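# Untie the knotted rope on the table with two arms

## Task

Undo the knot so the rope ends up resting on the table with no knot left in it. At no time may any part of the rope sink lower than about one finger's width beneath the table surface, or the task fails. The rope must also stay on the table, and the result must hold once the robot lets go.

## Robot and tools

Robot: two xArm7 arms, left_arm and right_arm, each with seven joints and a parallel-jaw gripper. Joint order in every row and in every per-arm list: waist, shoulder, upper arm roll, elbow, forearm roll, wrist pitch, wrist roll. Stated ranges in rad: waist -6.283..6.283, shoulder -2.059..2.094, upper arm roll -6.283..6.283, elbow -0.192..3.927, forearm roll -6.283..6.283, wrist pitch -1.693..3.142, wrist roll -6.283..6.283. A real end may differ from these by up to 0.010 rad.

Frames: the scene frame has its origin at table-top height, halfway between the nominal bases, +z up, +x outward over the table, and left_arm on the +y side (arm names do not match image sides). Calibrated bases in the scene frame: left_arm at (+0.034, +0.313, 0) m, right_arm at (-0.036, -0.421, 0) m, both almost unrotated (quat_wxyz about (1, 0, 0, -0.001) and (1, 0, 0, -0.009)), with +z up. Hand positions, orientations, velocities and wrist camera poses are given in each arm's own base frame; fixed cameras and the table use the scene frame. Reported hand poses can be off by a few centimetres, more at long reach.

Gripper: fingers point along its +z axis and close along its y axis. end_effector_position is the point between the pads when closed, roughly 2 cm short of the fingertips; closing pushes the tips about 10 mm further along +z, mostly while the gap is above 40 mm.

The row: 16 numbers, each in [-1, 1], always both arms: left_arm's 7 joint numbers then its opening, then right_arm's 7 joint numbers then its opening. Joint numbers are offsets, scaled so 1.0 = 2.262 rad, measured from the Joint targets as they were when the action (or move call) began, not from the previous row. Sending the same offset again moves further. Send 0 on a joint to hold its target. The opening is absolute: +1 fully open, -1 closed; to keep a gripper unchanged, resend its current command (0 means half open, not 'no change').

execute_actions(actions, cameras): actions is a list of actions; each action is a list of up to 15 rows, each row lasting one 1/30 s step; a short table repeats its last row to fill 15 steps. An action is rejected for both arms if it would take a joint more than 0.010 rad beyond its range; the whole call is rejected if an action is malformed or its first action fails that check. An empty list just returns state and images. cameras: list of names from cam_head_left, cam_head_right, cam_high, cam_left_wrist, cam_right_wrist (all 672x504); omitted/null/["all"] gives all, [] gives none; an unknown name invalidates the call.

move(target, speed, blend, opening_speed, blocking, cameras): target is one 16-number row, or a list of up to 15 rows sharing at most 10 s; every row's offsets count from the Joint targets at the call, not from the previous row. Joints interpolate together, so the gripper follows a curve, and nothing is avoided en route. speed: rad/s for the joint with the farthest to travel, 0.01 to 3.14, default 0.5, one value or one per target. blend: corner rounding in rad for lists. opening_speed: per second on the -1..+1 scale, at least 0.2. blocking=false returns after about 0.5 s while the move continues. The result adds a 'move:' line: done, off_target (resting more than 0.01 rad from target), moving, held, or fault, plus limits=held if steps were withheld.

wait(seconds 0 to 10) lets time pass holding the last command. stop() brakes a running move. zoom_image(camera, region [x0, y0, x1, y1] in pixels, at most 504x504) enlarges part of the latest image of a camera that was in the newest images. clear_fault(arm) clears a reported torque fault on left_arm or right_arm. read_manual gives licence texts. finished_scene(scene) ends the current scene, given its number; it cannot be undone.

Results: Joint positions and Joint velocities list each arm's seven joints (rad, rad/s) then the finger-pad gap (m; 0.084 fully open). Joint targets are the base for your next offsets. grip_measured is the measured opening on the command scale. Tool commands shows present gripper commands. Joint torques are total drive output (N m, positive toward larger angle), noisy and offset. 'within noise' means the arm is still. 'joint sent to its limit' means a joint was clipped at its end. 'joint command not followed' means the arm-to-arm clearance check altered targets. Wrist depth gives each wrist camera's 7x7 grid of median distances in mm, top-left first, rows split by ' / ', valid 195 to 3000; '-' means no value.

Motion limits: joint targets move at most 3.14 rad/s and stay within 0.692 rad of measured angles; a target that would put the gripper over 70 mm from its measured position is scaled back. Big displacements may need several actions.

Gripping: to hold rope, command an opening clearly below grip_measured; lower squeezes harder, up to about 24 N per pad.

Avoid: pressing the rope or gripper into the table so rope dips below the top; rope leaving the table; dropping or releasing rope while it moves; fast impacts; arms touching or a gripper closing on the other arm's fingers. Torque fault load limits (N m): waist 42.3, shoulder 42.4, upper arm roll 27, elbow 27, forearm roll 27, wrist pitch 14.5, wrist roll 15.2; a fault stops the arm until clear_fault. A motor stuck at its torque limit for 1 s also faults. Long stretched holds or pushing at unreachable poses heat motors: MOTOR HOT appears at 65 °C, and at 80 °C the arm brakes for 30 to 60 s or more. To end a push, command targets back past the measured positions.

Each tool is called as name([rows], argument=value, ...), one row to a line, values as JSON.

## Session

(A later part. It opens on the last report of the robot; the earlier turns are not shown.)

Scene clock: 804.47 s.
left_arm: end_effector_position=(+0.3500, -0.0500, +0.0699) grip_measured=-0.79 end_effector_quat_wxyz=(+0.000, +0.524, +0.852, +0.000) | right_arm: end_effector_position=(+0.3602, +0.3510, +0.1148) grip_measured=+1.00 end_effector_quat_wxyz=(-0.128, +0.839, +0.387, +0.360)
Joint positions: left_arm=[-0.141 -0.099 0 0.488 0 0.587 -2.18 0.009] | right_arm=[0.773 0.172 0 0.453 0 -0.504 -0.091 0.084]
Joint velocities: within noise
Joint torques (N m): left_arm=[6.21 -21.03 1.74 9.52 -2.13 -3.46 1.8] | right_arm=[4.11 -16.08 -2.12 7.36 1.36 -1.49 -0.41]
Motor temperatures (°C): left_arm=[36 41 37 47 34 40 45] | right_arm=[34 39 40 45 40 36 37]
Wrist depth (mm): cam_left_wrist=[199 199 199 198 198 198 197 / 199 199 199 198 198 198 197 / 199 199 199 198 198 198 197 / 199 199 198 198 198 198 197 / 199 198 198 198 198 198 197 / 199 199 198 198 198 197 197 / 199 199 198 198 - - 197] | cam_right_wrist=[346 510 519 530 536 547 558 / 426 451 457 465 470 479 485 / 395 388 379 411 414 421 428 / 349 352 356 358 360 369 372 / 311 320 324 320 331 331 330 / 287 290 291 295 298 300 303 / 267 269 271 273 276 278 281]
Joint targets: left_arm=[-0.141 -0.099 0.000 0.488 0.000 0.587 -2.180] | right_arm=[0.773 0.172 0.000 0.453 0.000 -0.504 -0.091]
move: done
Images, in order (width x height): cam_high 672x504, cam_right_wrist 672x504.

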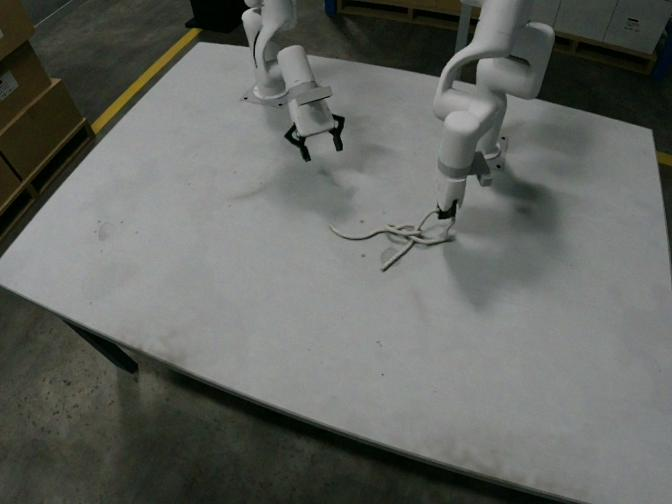

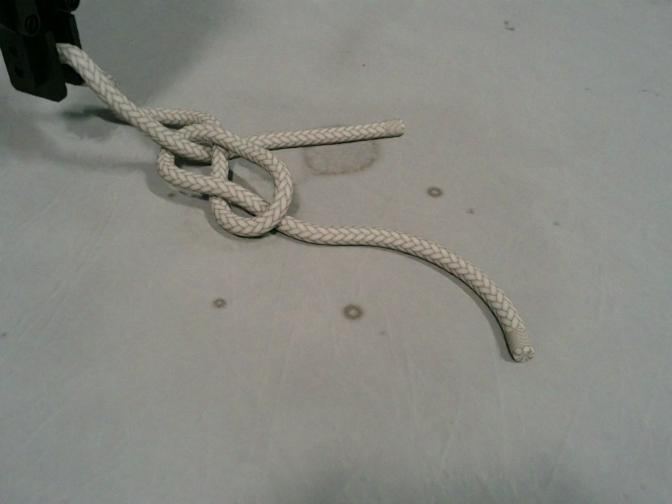

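move(target=[0,0,0,0,0,0,0,-1,0.0459,0.3639,0,0.7441,0,0.5725,0.0402,-0.48], speed=0.6)

zoom_image(camera="cam_high", region=[350, 150, 500, 290])

Scene clock: 866.73 s.
left_arm: end_effector_position=(+0.3499, -0.0500, +0.0699) grip_measured=-0.79 end_effector_quat_wxyz=(+0.000, +0.524, +0.852, +0.000) | right_arm: end_effector_position=(+0.4963, +0.5961, +0.0999) grip_measured=-0.50 end_effector_quat_wxyz=(-0.074, +0.892, +0.418, +0.158)
Joint positions: left_arm=[-0.141 -0.099 0 0.488 0 0.587 -2.18 0.009] | right_arm=[0.877 0.995 0 2.136 0 0.791 0 0.022]
Joint velocities: within noise
Joint torques (N m): left_arm=[5.74 -19.65 -0.92 11.19 -2.14 -2.65 1.6] | right_arm=[7.86 -36.97 -2.02 12.63 1.53 -0.95 0.71]
Motor temperatures (°C): left_arm=[36 41 37 46 34 41 45] | right_arm=[34 39 40 46 40 36 37]
Wrist depth (mm): cam_left_wrist=[199 199 198 198 198 198 197 / 199 199 198 198 198 198 197 / 199 199 199 198 198 197 197 / 199 199 198 198 198 198 197 / 199 199 198 198 198 198 197 / 199 198 198 198 198 197 197 / 199 199 198 198 - - 197] | cam_right_wrist=[298 298 297 297 296 295 295 / 287 286 286 286 285 284 284 / 276 276 275 274 274 274 273 / 263 263 262 262 261 261 260 / 254 254 253 253 252 252 251 / 211 240 242 242 242 241 241 / 235 235 235 234 231 231 233]
Joint targets: left_arm=[-0.141 -0.099 0.000 0.488 0.000 0.587 -2.180] | right_arm=[0.877 0.996 0.000 2.136 0.000 0.791 0.000]
move: done

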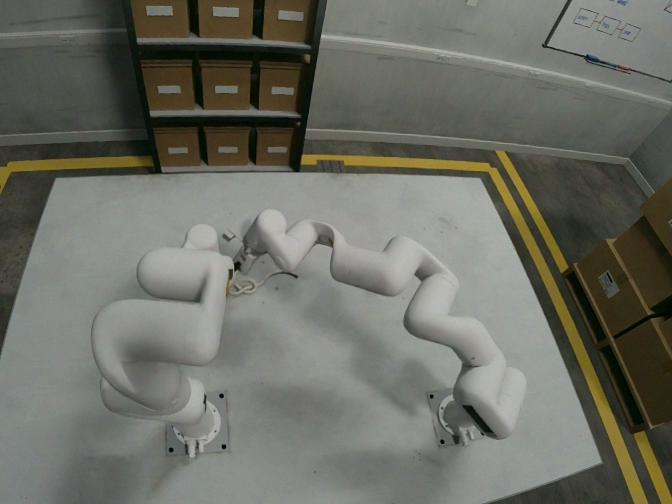

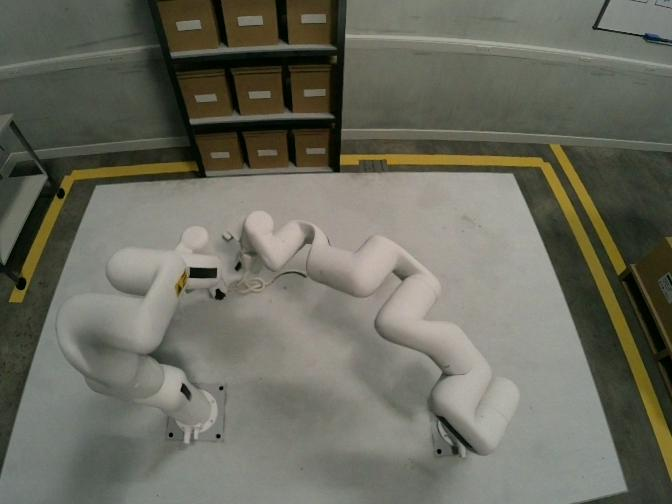

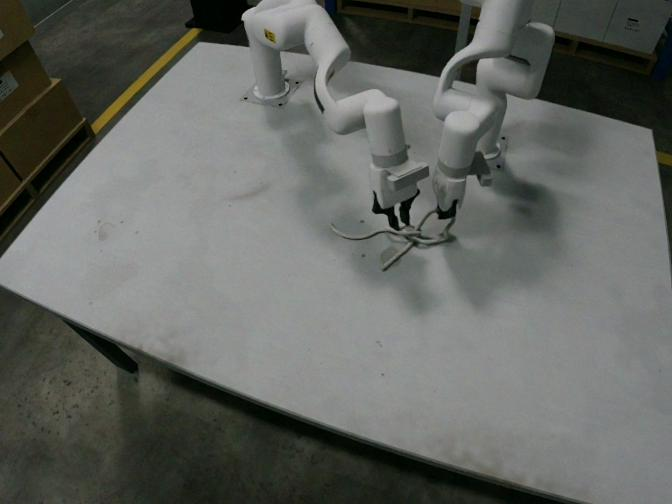

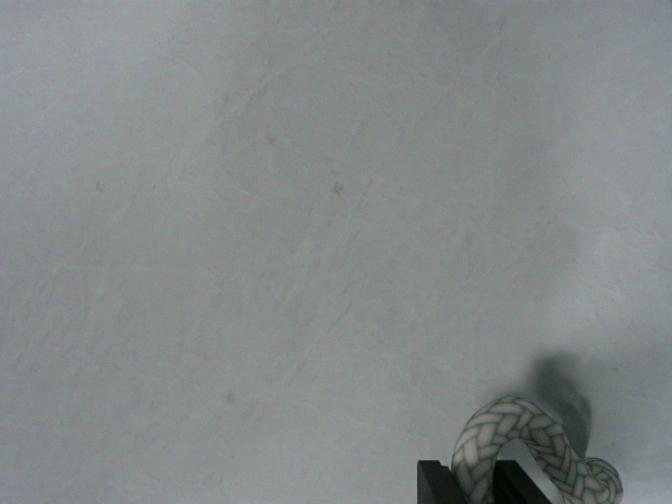

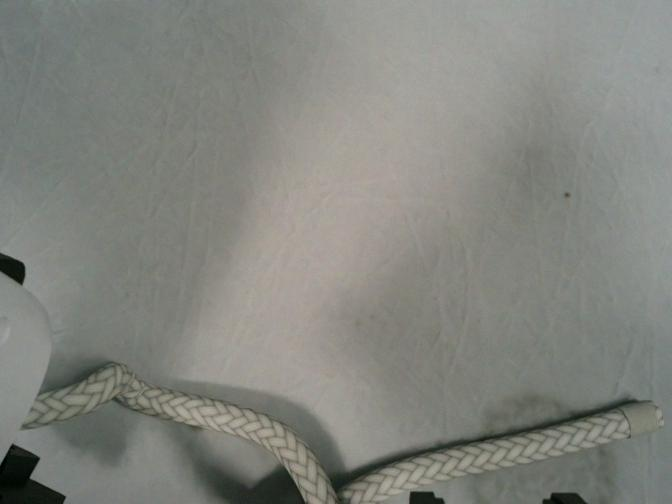

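Scaled by 3.360 from the camera's 672x504 image, which has a finer 960x720 frame.

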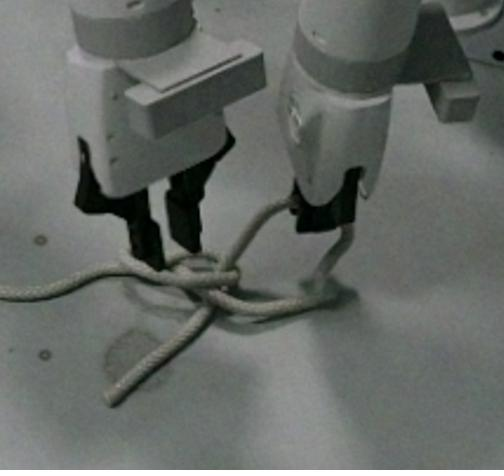

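move([
  [0,0,0,0,0,0,0,-1,0,0.0491,0,-0.0035,0,-0.053,0,-0.48],
  [0,0,0,0,0,0,0,-1,0,0.0491,0,-0.0035,0,-0.053,0,-1],
], speed=0.1, opening_speed=0.5)

zoom_image(camera="cam_high", region=[350, 200, 470, 290])

Scene clock: 885.23 s.
left_arm: end_effector_position=(+0.3499, -0.0500, +0.0699) grip_measured=-0.79 end_effector_quat_wxyz=(+0.000, +0.524, +0.852, +0.000) | right_arm: end_effector_position=(+0.4964, +0.5963, +0.0286) grip_measured=-1.00 end_effector_quat_wxyz=(-0.074, +0.892, +0.418, +0.158)
Joint positions: left_arm=[-0.141 -0.099 0 0.488 0 0.587 -2.18 0.009] | right_arm=[0.877 1.107 0 2.129 0 0.671 0 0]
Joint velocities: within noise
Joint torques (N m): left_arm=[5.47 -19.2 -0.86 11.57 -2.11 -1.89 1.49] | right_arm=[6.52 -38.28 -1.05 9.58 1.47 -2.43 0.51]
Motor temperatures (°C): left_arm=[36 41 37 47 34 40 45] | right_arm=[34 40 40 47 40 36 37]
Wrist depth (mm): cam_left_wrist=[199 199 198 198 198 198 197 / 199 199 198 198 198 197 197 / 199 199 198 198 198 198 197 / 199 199 198 198 198 197 197 / 199 198 198 198 198 198 197 / 199 199 198 198 198 197 197 / 199 199 199 198 - - 197] | cam_right_wrist=[212 212 211 211 210 210 210 / 204 204 203 203 203 202 202 / 199 199 198 198 197 197 197 / - - - - - - - / - - - - - - - / - - - - - - - / - - - - - - -]
Joint targets: left_arm=[-0.141 -0.099 0.000 0.488 0.000 0.587 -2.180] | right_arm=[0.877 1.107 0.000 2.129 0.000 0.671 0.000]
move: done

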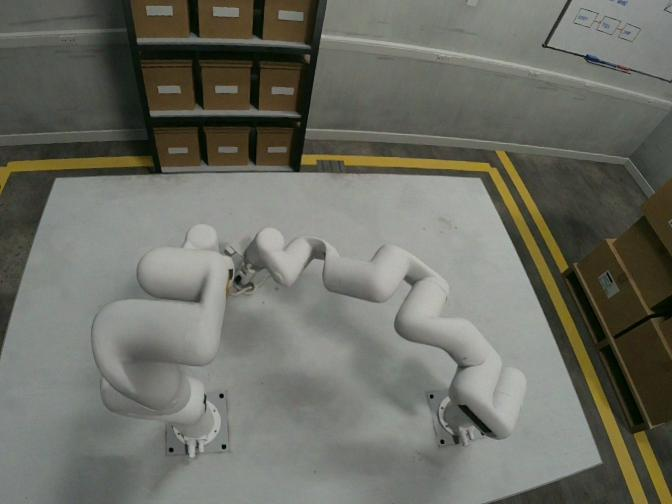

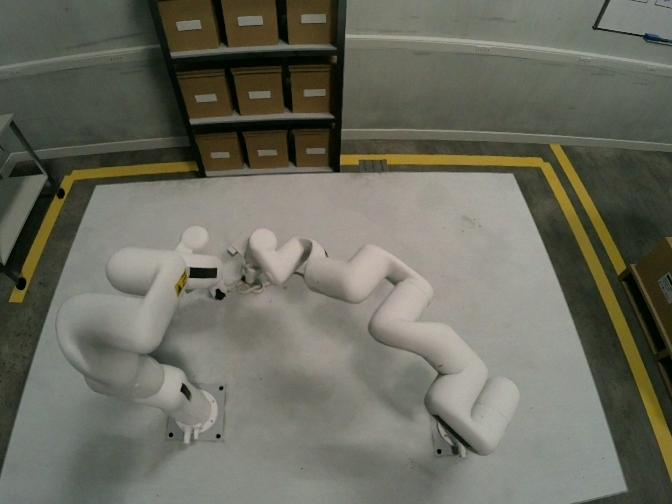

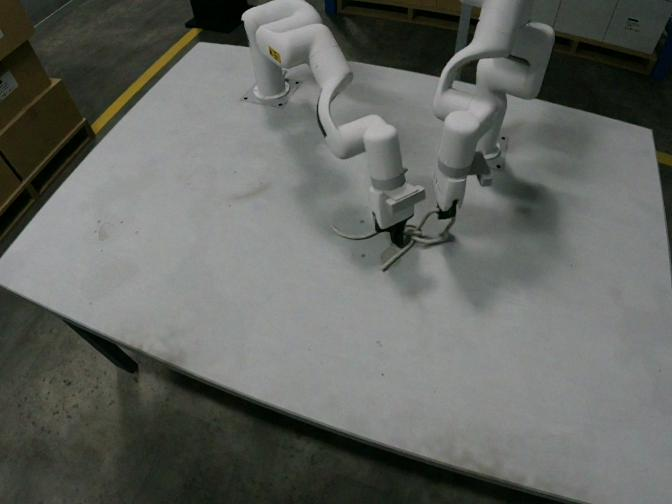

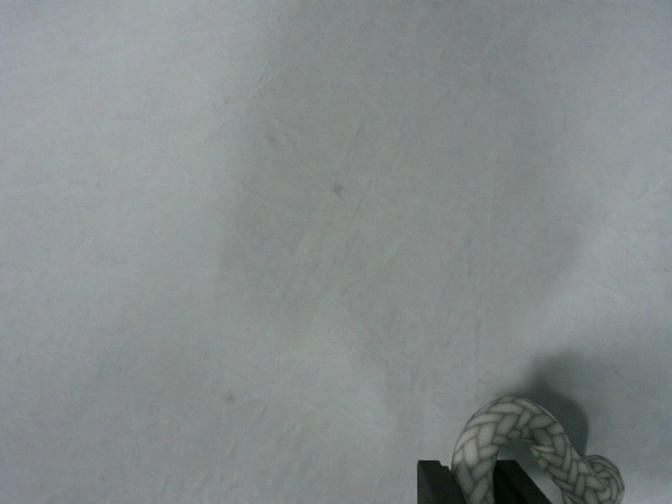

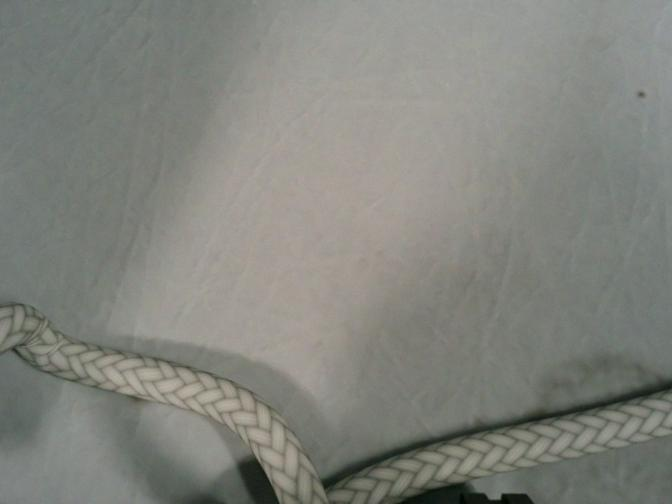

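Scaled by 4.200 from the camera's 672x504 image, which has a finer 960x720 frame.

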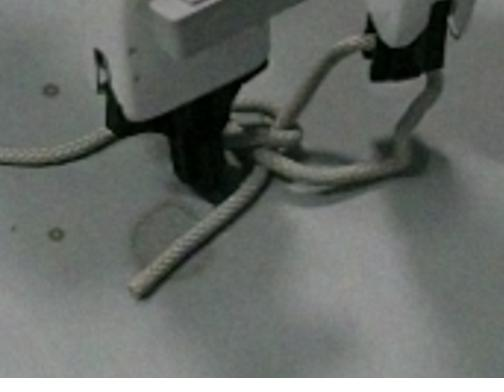

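move([
  [0,0,0,0,0,0,0,-1,0,-0.0491,0,0.0035,0,0.053,0,-1],
  [0,0,0,0,0,0,0,-1,-0.0459,-0.413,0,-0.7406,0,-0.5195,-0.0402,-1],
], speed=0.6, cameras=["cam_right_wrist"])

zoom_image(camera="cam_right_wrist", region=[130, 60, 330, 260])

Scene clock: 921.50 s.
left_arm: end_effector_position=(+0.3499, -0.0500, +0.0699) grip_measured=-0.79 end_effector_quat_wxyz=(+0.000, +0.524, +0.852, +0.000) | right_arm: end_effector_position=(+0.3602, +0.3510, +0.1148) grip_measured=-1.00 end_effector_quat_wxyz=(-0.128, +0.839, +0.387, +0.360)
Joint positions: left_arm=[-0.141 -0.099 0 0.488 0 0.587 -2.18 0.009] | right_arm=[0.773 0.173 0 0.454 0 -0.504 -0.091 0]
Joint velocities: within noise
Joint torques (N m): left_arm=[4.96 -18.49 -0.9 11.62 -2.09 -1.29 1.2] | right_arm=[-7.81 -24.75 0.8 5.71 1.34 -2.73 -0.81]
Motor temperatures (°C): left_arm=[36 41 37 47 34 40 45] | right_arm=[34 40 40 47 40 36 37]
Wrist depth (mm): cam_left_wrist=[199 199 198 198 198 198 197 / 199 199 199 198 198 198 197 / 199 199 198 198 198 198 197 / 199 199 198 198 198 198 197 / 199 199 198 198 198 197 197 / 199 199 198 198 198 197 197 / 199 198 198 198 - - 197] | cam_right_wrist=[346 511 519 530 537 545 556 / 426 430 457 464 469 477 485 / 396 387 378 410 415 421 427 / 348 352 354 358 360 369 372 / 311 321 325 320 331 331 330 / 287 290 291 295 298 300 303 / 267 269 271 274 276 278 281]
Joint targets: left_arm=[-0.141 -0.099 0.000 0.488 0.000 0.587 -2.180] | right_arm=[0.773 0.172 0.000 0.453 0.000 -0.504 -0.091]
move: done
Images, in order (width x height): cam_right_wrist 672x504.

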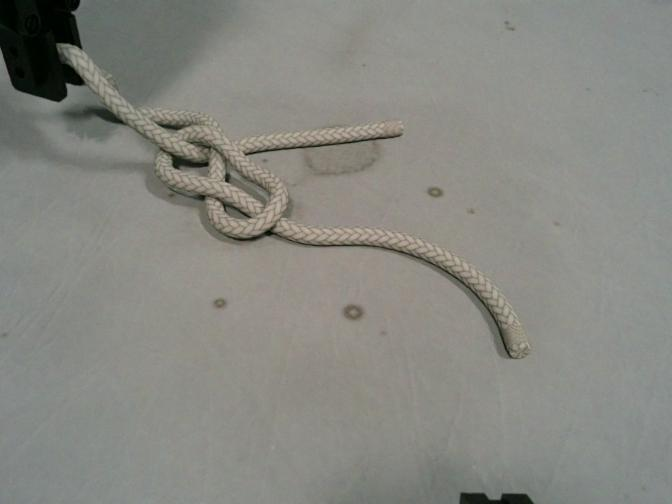

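Scaled by 2.520 from the camera's 672x504 image, which has a finer 960x720 frame.

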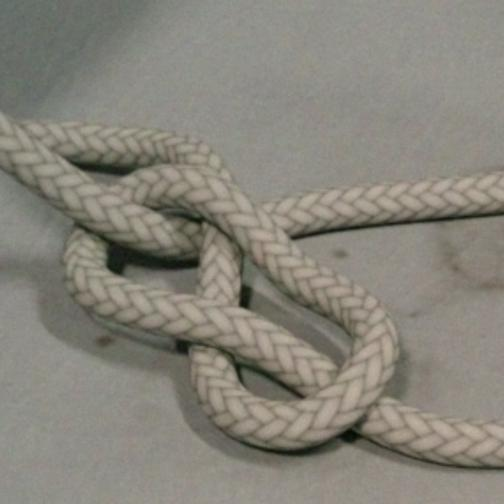

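move(target=[0,0,0,0,0,0,0,-1,0.0571,0.3422,0,0.7114,0,0.6057,-0.1295,0.8], speed=0.7, cameras=["cam_right_wrist","cam_high"])

zoom_image(camera="cam_high", region=[350, 180, 470, 290])

Scene clock: 967.33 s.
left_arm: end_effector_position=(+0.3499, -0.0500, +0.0699) grip_measured=-0.79 end_effector_quat_wxyz=(+0.000, +0.524, +0.852, +0.000) | right_arm: end_effector_position=(+0.4652, +0.5774, +0.0897) grip_measured=+0.80 end_effector_quat_wxyz=(-0.038, +0.801, +0.581, +0.138)
Joint positions: left_arm=[-0.141 -0.099 0 0.488 0 0.587 -2.18 0.009] | right_arm=[0.893 0.891 0 1.948 0 0.769 -0.363 0.077]
Joint velocities: within noise
Joint torques (N m): left_arm=[4.72 -17.94 -0.79 11.63 -2.03 -1.27 1.05] | right_arm=[-7.63 -45.25 0.1 9.59 1.36 -2.62 0.82]
Motor temperatures (°C): left_arm=[36 41 37 47 34 40 45] | right_arm=[34 39 40 46 40 36 37]
Wrist depth (mm): cam_left_wrist=[199 199 199 198 198 198 197 / 199 199 198 198 198 197 197 / 199 199 199 198 198 198 197 / 199 198 198 198 198 197 197 / 199 199 198 198 198 197 197 / 199 199 198 198 198 197 197 / 199 199 198 198 - - 197] | cam_right_wrist=[- - - 263 267 271 275 / - - 251 256 260 262 267 / - - 235 247 250 254 258 / - - 237 236 242 246 250 / 224 - 231 215 234 238 242 / 218 220 221 223 227 230 231 / 213 215 217 210 221 226 229]
Joint targets: left_arm=[-0.141 -0.099 0.000 0.488 0.000 0.587 -2.180] | right_arm=[0.893 0.891 0.000 1.948 0.000 0.768 -0.363]
move: held (right_arm; a check stopped the path); limits=held; right_arm: the elbow is farthest, 0.114 rad from its target
joint command not followed: on one or more control steps a check withheld the commanded joint targets of the right arm, and it was not sent them on those steps.
cause: the commanded joint targets, or the way to them, would bring a part of the robot too close to another arm (a part of this arm just beyond the wrist roll and a part of the left arm just beyond the wrist roll, at the place that arm is still heading or pushing toward).
Images, in order (width x height): cam_high 672x504, cam_right_wrist 672x504.

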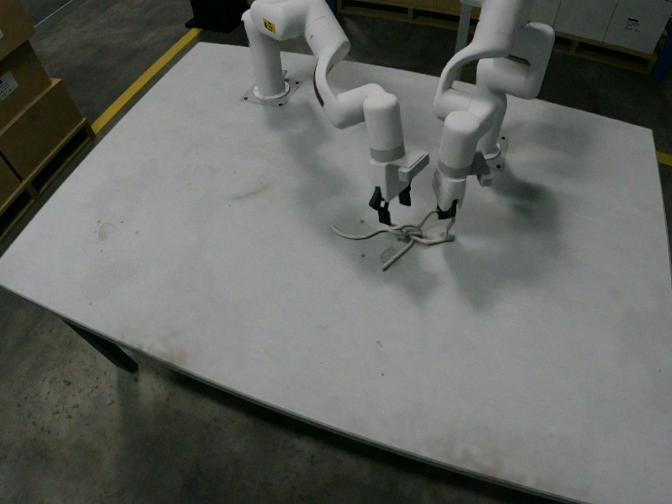

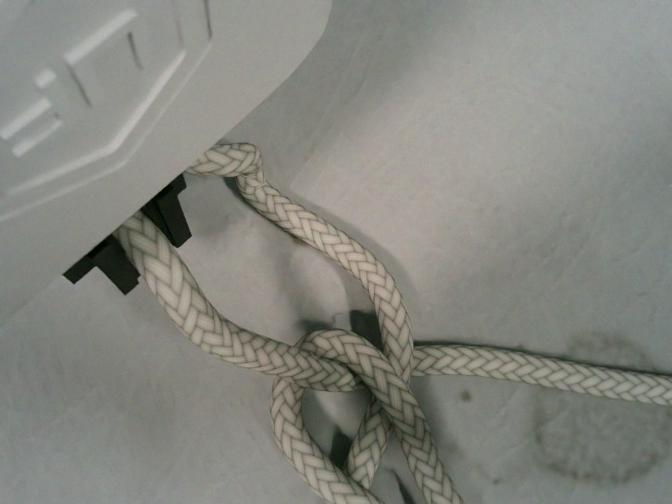

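Scaled by 4.200 from the camera's 672x504 image, which has a finer 960x720 frame.

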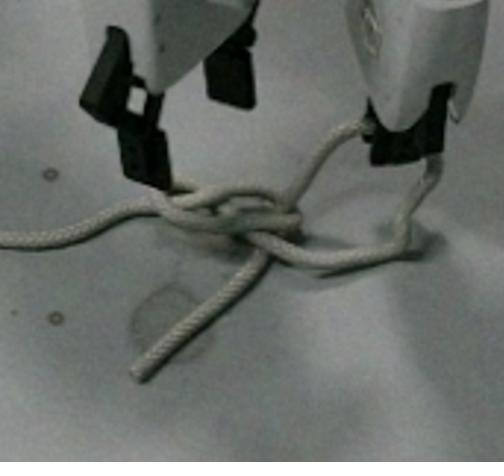

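move(target=[0,0,0,0,0,0,0,-1,0.004,-0.1286,0,-0.1538,0,-0.1715,0.9726,0.8], speed=1.0, cameras=["cam_right_wrist"])

Scene clock: 996.07 s.
left_arm: end_effector_position=(+0.3499, -0.0500, +0.0699) grip_measured=-0.79 end_effector_quat_wxyz=(+0.000, +0.524, +0.852, +0.000) | right_arm: end_effector_position=(+0.4632, +0.5856, +0.1983) grip_measured=+0.80 end_effector_quat_wxyz=(-0.298, +0.850, -0.429, +0.061)
Joint positions: left_arm=[-0.141 -0.099 0 0.488 0 0.587 -2.18 0.009] | right_arm=[0.902 0.6 0 1.6 0 0.381 1.837 0.077]
Joint velocities: within noise
Joint torques (N m): left_arm=[4.33 -17.36 -0.74 11.55 -1.97 -1.32 0.85] | right_arm=[7.65 -40.89 -2.82 9.61 1.46 -2.8 0.69]
Motor temperatures (°C): left_arm=[36 41 37 47 34 40 45] | right_arm=[34 41 40 47 40 36 37]
Wrist depth (mm): cam_left_wrist=[199 199 198 198 198 198 197 / 199 199 199 198 198 197 197 / 199 199 198 198 198 198 197 / 199 199 198 198 198 198 197 / 199 199 198 198 198 197 197 / 199 199 198 198 198 198 197 / 199 198 198 198 - - 197] | cam_right_wrist=[515 451 408 366 338 308 288 / 528 459 415 373 343 313 292 / 540 473 423 381 348 319 296 / 560 483 433 388 355 321 301 / 573 499 443 396 361 330 305 / 593 509 455 405 369 335 297 / 609 521 465 412 375 341 297]
Joint targets: left_arm=[-0.141 -0.099 0.000 0.488 0.000 0.587 -2.180] | right_arm=[0.902 0.600 0.000 1.600 0.000 0.381 1.837]
move: done
Images, in order (width x height): cam_right_wrist 672x504.

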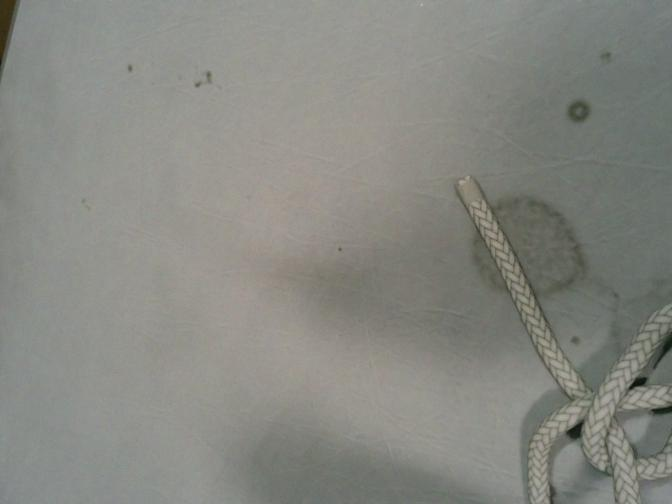

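move(target=[0,0,0,0,0,0,0,-1,0,0.0721,0,0.0196,0,0,0.4071,0.8], speed=0.8, cameras=["cam_right_wrist","cam_high"])

zoom_image(camera="cam_high", region=[350, 180, 470, 290])

Scene clock: 1005.70 s.
left_arm: end_effector_position=(+0.3499, -0.0500, +0.0699) grip_measured=-0.79 end_effector_quat_wxyz=(+0.000, +0.524, +0.852, +0.000) | right_arm: end_effector_position=(+0.4598, +0.5814, +0.0999) grip_measured=+0.80 end_effector_quat_wxyz=(+0.239, -0.581, +0.776, +0.063)
Joint positions: left_arm=[-0.141 -0.099 0 0.488 0 0.587 -2.18 0.009] | right_arm=[0.902 0.763 0 1.644 0 0.381 2.758 0.077]
Joint velocities: within noise
Joint torques (N m): left_arm=[4.24 -16.72 -0.74 11.57 -2.03 -1.32 0.7] | right_arm=[6.81 -32.89 -2.71 11.86 1.38 -2.16 0.69]
Motor temperatures (°C): left_arm=[36 41 37 47 34 40 45] | right_arm=[34 41 40 47 40 36 37]
Wrist depth (mm): cam_left_wrist=[199 199 199 198 198 198 197 / 199 199 198 198 198 198 197 / 199 198 198 198 198 197 198 / 199 199 198 198 198 197 197 / 199 199 198 198 198 197 197 / 199 199 198 198 198 197 197 / 199 199 198 198 - - 197] | cam_right_wrist=[205 200 - - - - - / 214 208 201 197 - - - / 227 219 213 201 200 197 - / 241 232 225 217 200 203 200 / 258 247 240 231 217 204 209 / 275 264 248 244 236 212 219 / 293 280 269 260 245 218 226]
Joint targets: left_arm=[-0.141 -0.099 0.000 0.488 0.000 0.587 -2.180] | right_arm=[0.902 0.763 0.000 1.644 0.000 0.381 2.758]
move: done
Images, in order (width x height): cam_high 672x504, cam_right_wrist 672x504.

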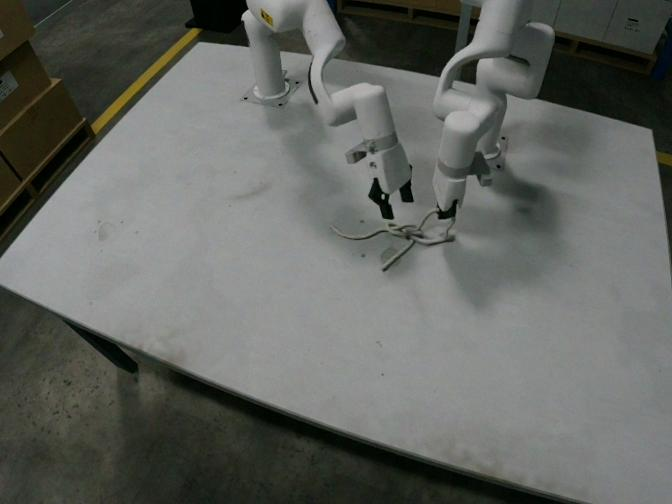

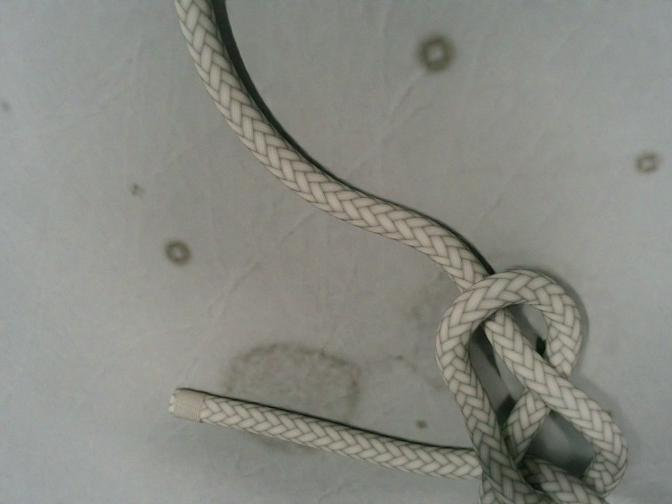

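Scaled by 4.200 from the camera's 672x504 image, which has a finer 960x720 frame.

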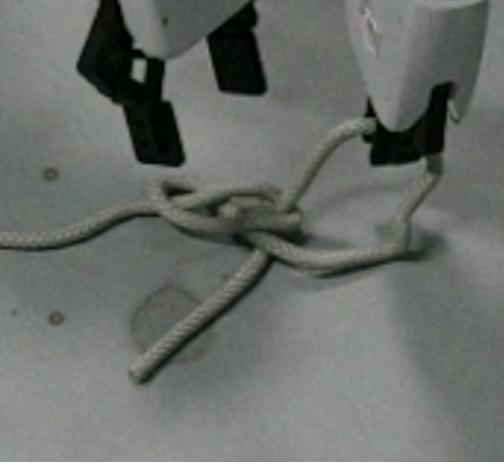

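move([
  [0,0,0,0,0,0,0,-1,0.0087,0,0,0,0,0,0,0.8],
  [0,0,0,0,0,0,0,-1,0.0087,0.0581,0,0.0057,0,-0.0524,0,0.8],
], speed=0.12, cameras=["cam_right_wrist","cam_high"])

zoom_image(camera="cam_high", region=[350, 180, 470, 290])

Scene clock: 1033.37 s.
left_arm: end_effector_position=(+0.3499, -0.0500, +0.0699) grip_measured=-0.79 end_effector_quat_wxyz=(+0.000, +0.524, +0.852, +0.000) | right_arm: end_effector_position=(+0.4483, +0.5903, +0.0310) grip_measured=+0.80 end_effector_quat_wxyz=(+0.239, -0.588, +0.770, +0.066)
Joint positions: left_arm=[-0.141 -0.099 0 0.488 0 0.587 -2.18 0.009] | right_arm=[0.921 0.895 0 1.657 0 0.262 2.758 0.077]
Joint velocities: within noise
Joint torques (N m): left_arm=[3.82 -16.39 -0.79 11.54 -1.91 -1.28 0.53] | right_arm=[7.4 -34.03 0.74 11.51 1.44 -2.58 0.52]
Motor temperatures (°C): left_arm=[36 41 37 47 34 40 45] | right_arm=[34 40 40 48 40 36 37]
Wrist depth (mm): cam_left_wrist=[199 199 199 198 198 198 197 / 199 199 198 198 198 198 197 / 199 199 198 198 198 198 197 / 199 199 198 198 198 197 197 / 199 198 198 198 198 198 197 / 199 198 198 198 198 197 197 / 199 198 198 198 - - 197] | cam_right_wrist=[- - - - - - - / - - - - - - - / - - - - - - - / - - - - - - - / - - - - - - - / - - - - - - - / - - - - - - -]
Joint targets: left_arm=[-0.141 -0.099 0.000 0.488 0.000 0.587 -2.180] | right_arm=[0.921 0.895 0.000 1.657 0.000 0.262 2.758]
move: done
Images, in order (width x height): cam_high 672x504, cam_right_wrist 672x504.

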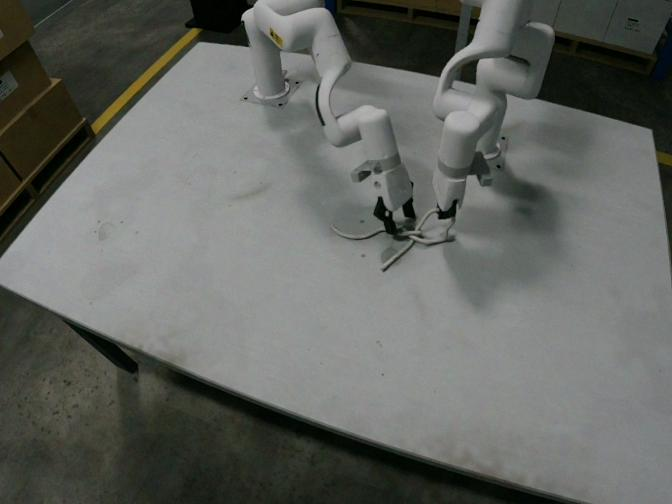

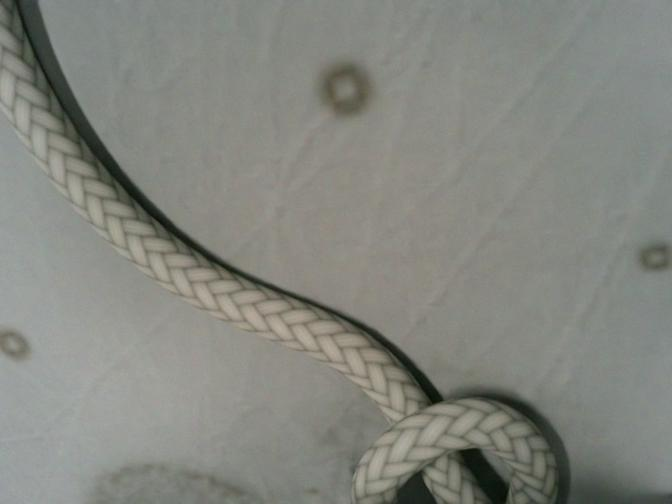

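Scaled by 4.200 from the camera's 672x504 image, which has a finer 960x720 frame.

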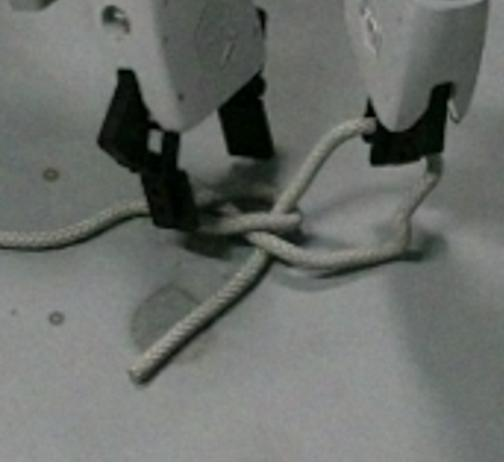

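move(target=[0,0,0,0,0,0,0,-1,0,0,0,0,0,0,0,-0.5], opening_speed=0.5, cameras=["cam_right_wrist","cam_high"])

zoom_image(camera="cam_high", region=[350, 180, 470, 290])

Scene clock: 1041.47 s.
left_arm: end_effector_position=(+0.3499, -0.0500, +0.0699) grip_measured=-0.79 end_effector_quat_wxyz=(+0.000, +0.524, +0.852, +0.000) | right_arm: end_effector_position=(+0.4483, +0.5903, +0.0309) grip_measured=-0.52 end_effector_quat_wxyz=(+0.239, -0.588, +0.770, +0.066)
Joint positions: left_arm=[-0.141 -0.099 0 0.488 0 0.587 -2.18 0.009] | right_arm=[0.921 0.895 0 1.657 0 0.262 2.758 0.021]
Joint velocities: within noise
Joint torques (N m): left_arm=[3.6 -15.88 -0.63 11.66 -1.83 -1.29 0.34] | right_arm=[6.57 -35.95 1.9 9.84 1.63 -2.08 0.4]
Motor temperatures (°C): left_arm=[36 41 37 47 34 40 45] | right_arm=[34 40 40 48 40 36 37]
Wrist depth (mm): cam_left_wrist=[199 199 199 198 198 198 197 / 199 199 199 198 198 198 197 / 199 199 198 198 198 198 197 / 199 199 198 198 198 198 197 / 199 199 198 198 198 198 197 / 199 199 198 198 198 198 197 / 199 198 198 198 - - 197] | cam_right_wrist=[- - - - - - - / - - - - - - - / - - - - - - - / - - - - - - - / - - - - - - - / - - - - - - - / - - - - - - -]
Joint targets: left_arm=[-0.141 -0.099 0.000 0.488 0.000 0.587 -2.180] | right_arm=[0.921 0.895 0.000 1.657 0.000 0.262 2.758]
move: done
Images, in order (width x height): cam_high 672x504, cam_right_wrist 672x504.

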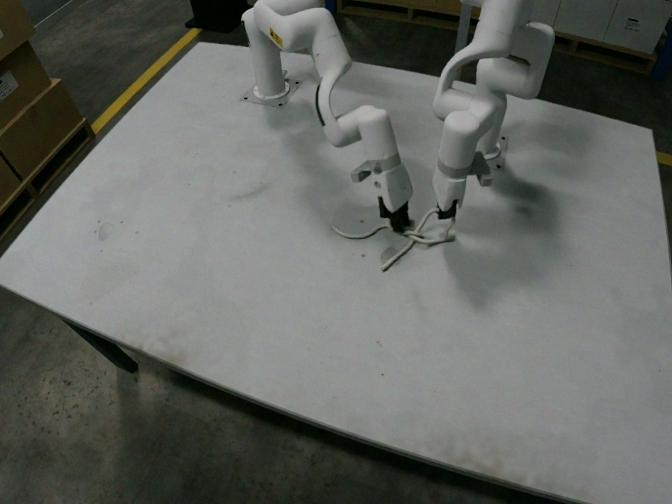

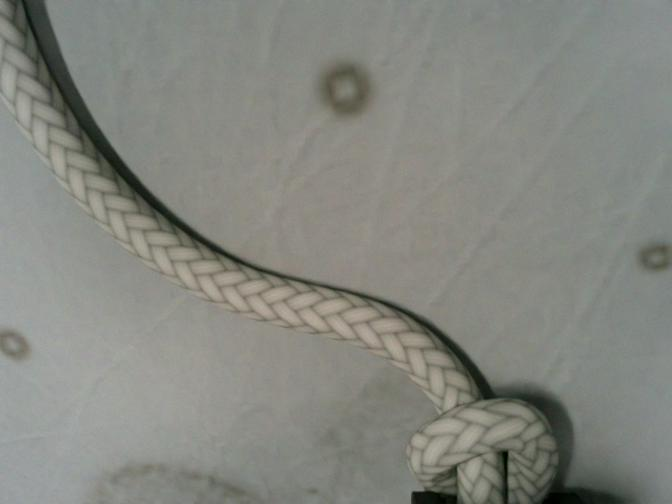

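Scaled by 4.200 from the camera's 672x504 image, which has a finer 960x720 frame.

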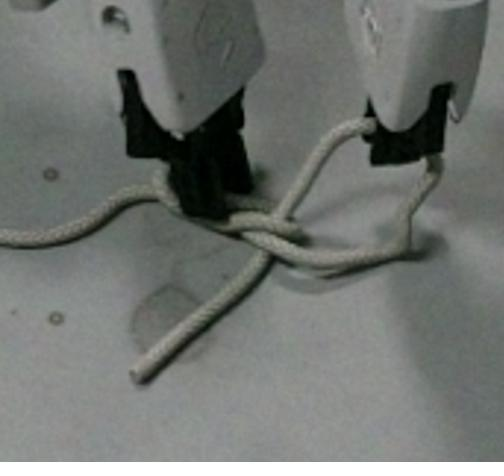

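move([
  [0,0,0,0,0,0,0,-1,0,0,0,0,0,0,0,-0.9],
  [0.0256,-0.0594,0,-0.0602,0,-0.0008,0,-1,0,0,0,0,0,0,0,-0.9],
], speed=0.1, cameras=["cam_right_wrist","cam_high"])

zoom_image(camera="cam_high", region=[350, 180, 470, 290])

Scene clock: 1067.00 s.
left_arm: end_effector_position=(+0.3120, -0.0263, +0.0699) grip_measured=-0.79 end_effector_quat_wxyz=(+0.000, +0.499, +0.867, +0.000) | right_arm: end_effector_position=(+0.4483, +0.5903, +0.0309) grip_measured=-0.79 end_effector_quat_wxyz=(+0.239, -0.588, +0.770, +0.066)
Joint positions: left_arm=[-0.084 -0.233 0 0.352 0 0.585 -2.18 0.009] | right_arm=[0.922 0.895 0 1.657 0 0.262 2.758 0.009]
Joint velocities: within noise
Joint torques (N m): left_arm=[5.88 -16.94 -0.58 9.37 -1.88 -3.46 0.14] | right_arm=[-8.97 -22.41 -4.7 4.84 1.6 0.68 0.17]
Motor temperatures (°C): left_arm=[36 41 37 47 34 40 45] | right_arm=[34 40 40 47 40 36 37]
Wrist depth (mm): cam_left_wrist=[199 199 199 198 198 198 198 / 199 199 199 199 198 198 198 / 199 199 198 198 198 198 198 / 199 199 199 198 198 198 198 / 199 199 199 199 198 198 198 / 199 199 199 198 198 198 198 / 199 199 199 198 - 198 197] | cam_right_wrist=[- - - - - - - / - - - - - - - / - - - - - - - / - - - - - - - / - - - - - - - / - - - - - - - / - - - - - - -]
Joint targets: left_arm=[-0.083 -0.233 0.000 0.352 0.000 0.585 -2.180] | right_arm=[0.921 0.895 0.000 1.657 0.000 0.262 2.758]
move: done
Images, in order (width x height): cam_high 672x504, cam_right_wrist 672x504.

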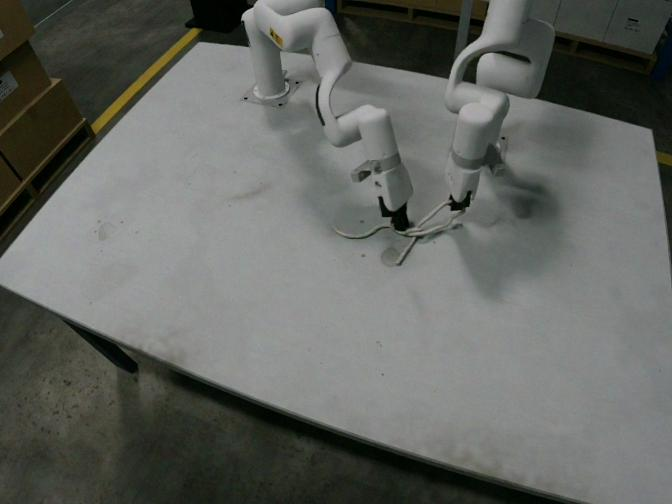

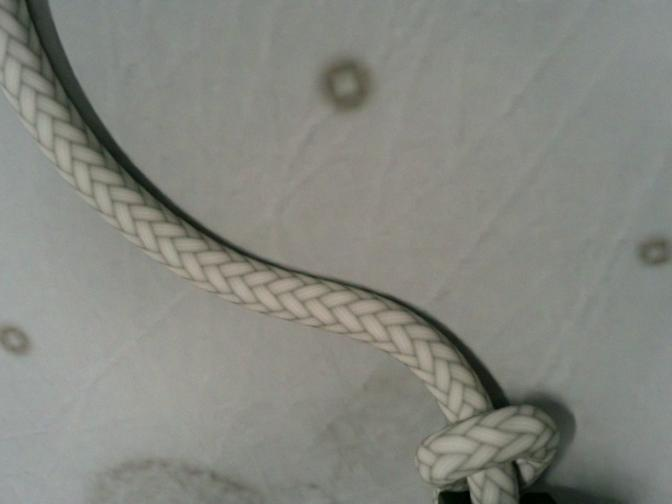

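Scaled by 4.200 from the camera's 672x504 image, which has a finer 960x720 frame.

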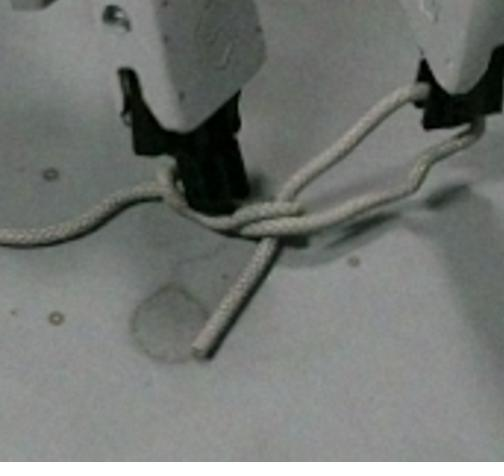

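move([
  [0,0.0659,0,-0.0087,0,-0.0745,0,-1,0,0,0,0,0,0,0,-0.9],
  [0,0.0659,0,-0.0087,0,-0.0745,0,-0.4,0,0,0,0,0,0,0,-0.9],
  [0,-0.0,0,0,0,0,0,-0.4,0,0,0,0,0,0,0,-0.9],
  [0,-0.1028,0,0.0522,0,0.155,0.9638,-0.4,0,0,0,0,0,0,0,-0.9],
], speed=[0.2,0.2,0.2,1.0], opening_speed=0.6, cameras=["cam_left_wrist","cam_high"])

zoom_image(camera="cam_high", region=[350, 180, 470, 290])

Scene clock: 1092.13 s.
left_arm: end_effector_position=(+0.3119, -0.0263, +0.1600) grip_measured=-0.42 end_effector_quat_wxyz=(+0.000, +0.999, -0.042, +0.000) | right_arm: end_effector_position=(+0.4483, +0.5903, +0.0309) grip_measured=-0.79 end_effector_quat_wxyz=(+0.239, -0.588, +0.770, +0.066)
Joint positions: left_arm=[-0.083 -0.466 0 0.47 0 0.935 0 0.026] | right_arm=[0.921 0.895 0 1.657 0 0.262 2.758 0.009]
Joint velocities: within noise
Joint torques (N m): left_arm=[5.62 -14.03 -0.45 15.37 -1.81 -0.91 2.28] | right_arm=[-9.28 -22.96 -4.36 4.93 1.78 0.42 -0.04]
Motor temperatures (°C): left_arm=[36 41 37 47 34 40 45] | right_arm=[34 40 40 45 40 36 37]
Wrist depth (mm): cam_left_wrist=[285 286 285 286 286 285 286 / 286 285 286 286 286 286 286 / 287 286 286 286 286 271 270 / 287 286 286 287 287 287 287 / 287 287 287 287 287 287 287 / 287 287 287 287 287 287 288 / 288 288 288 287 288 287 287] | cam_right_wrist=[- - - - - - - / - - - - - - - / - - - - - - - / - - - - - - - / - - - - - - - / - - - - - - - / - - - - - - -]
Joint targets: left_arm=[-0.083 -0.466 0.000 0.470 0.000 0.935 0.000] | right_arm=[0.921 0.895 0.000 1.657 0.000 0.262 2.758]
move: done
Images, in order (width x height): cam_high 672x504, cam_left_wrist 672x504.

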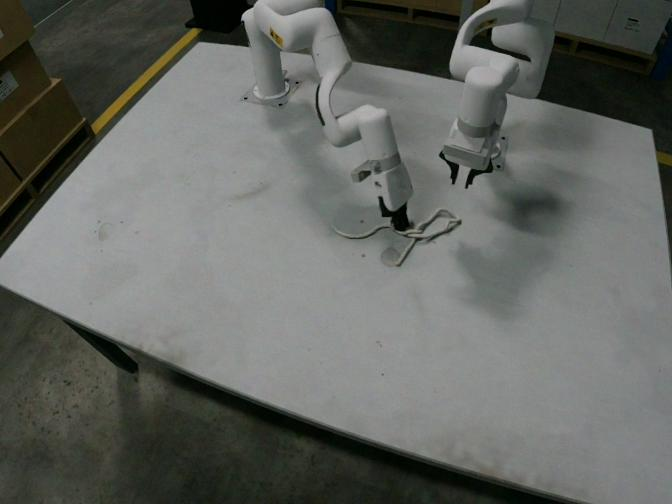

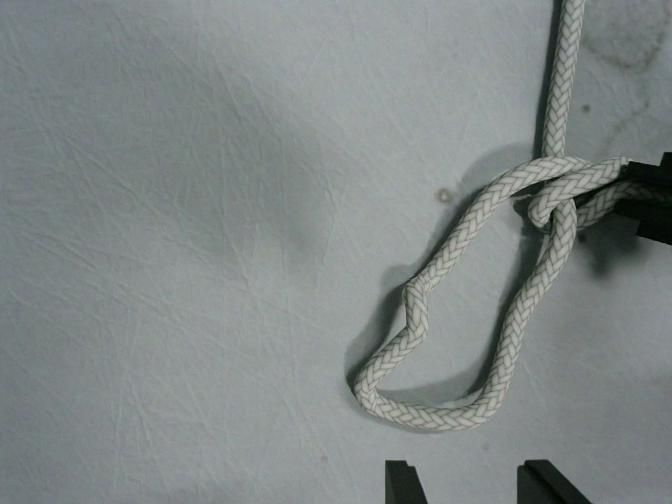

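Scaled by 4.200 from the camera's 672x504 image, which has a finer 960x720 frame.

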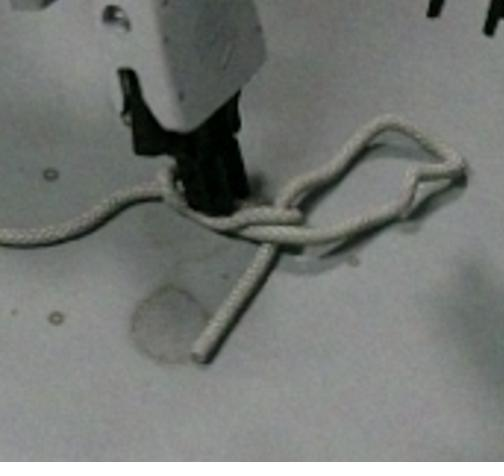

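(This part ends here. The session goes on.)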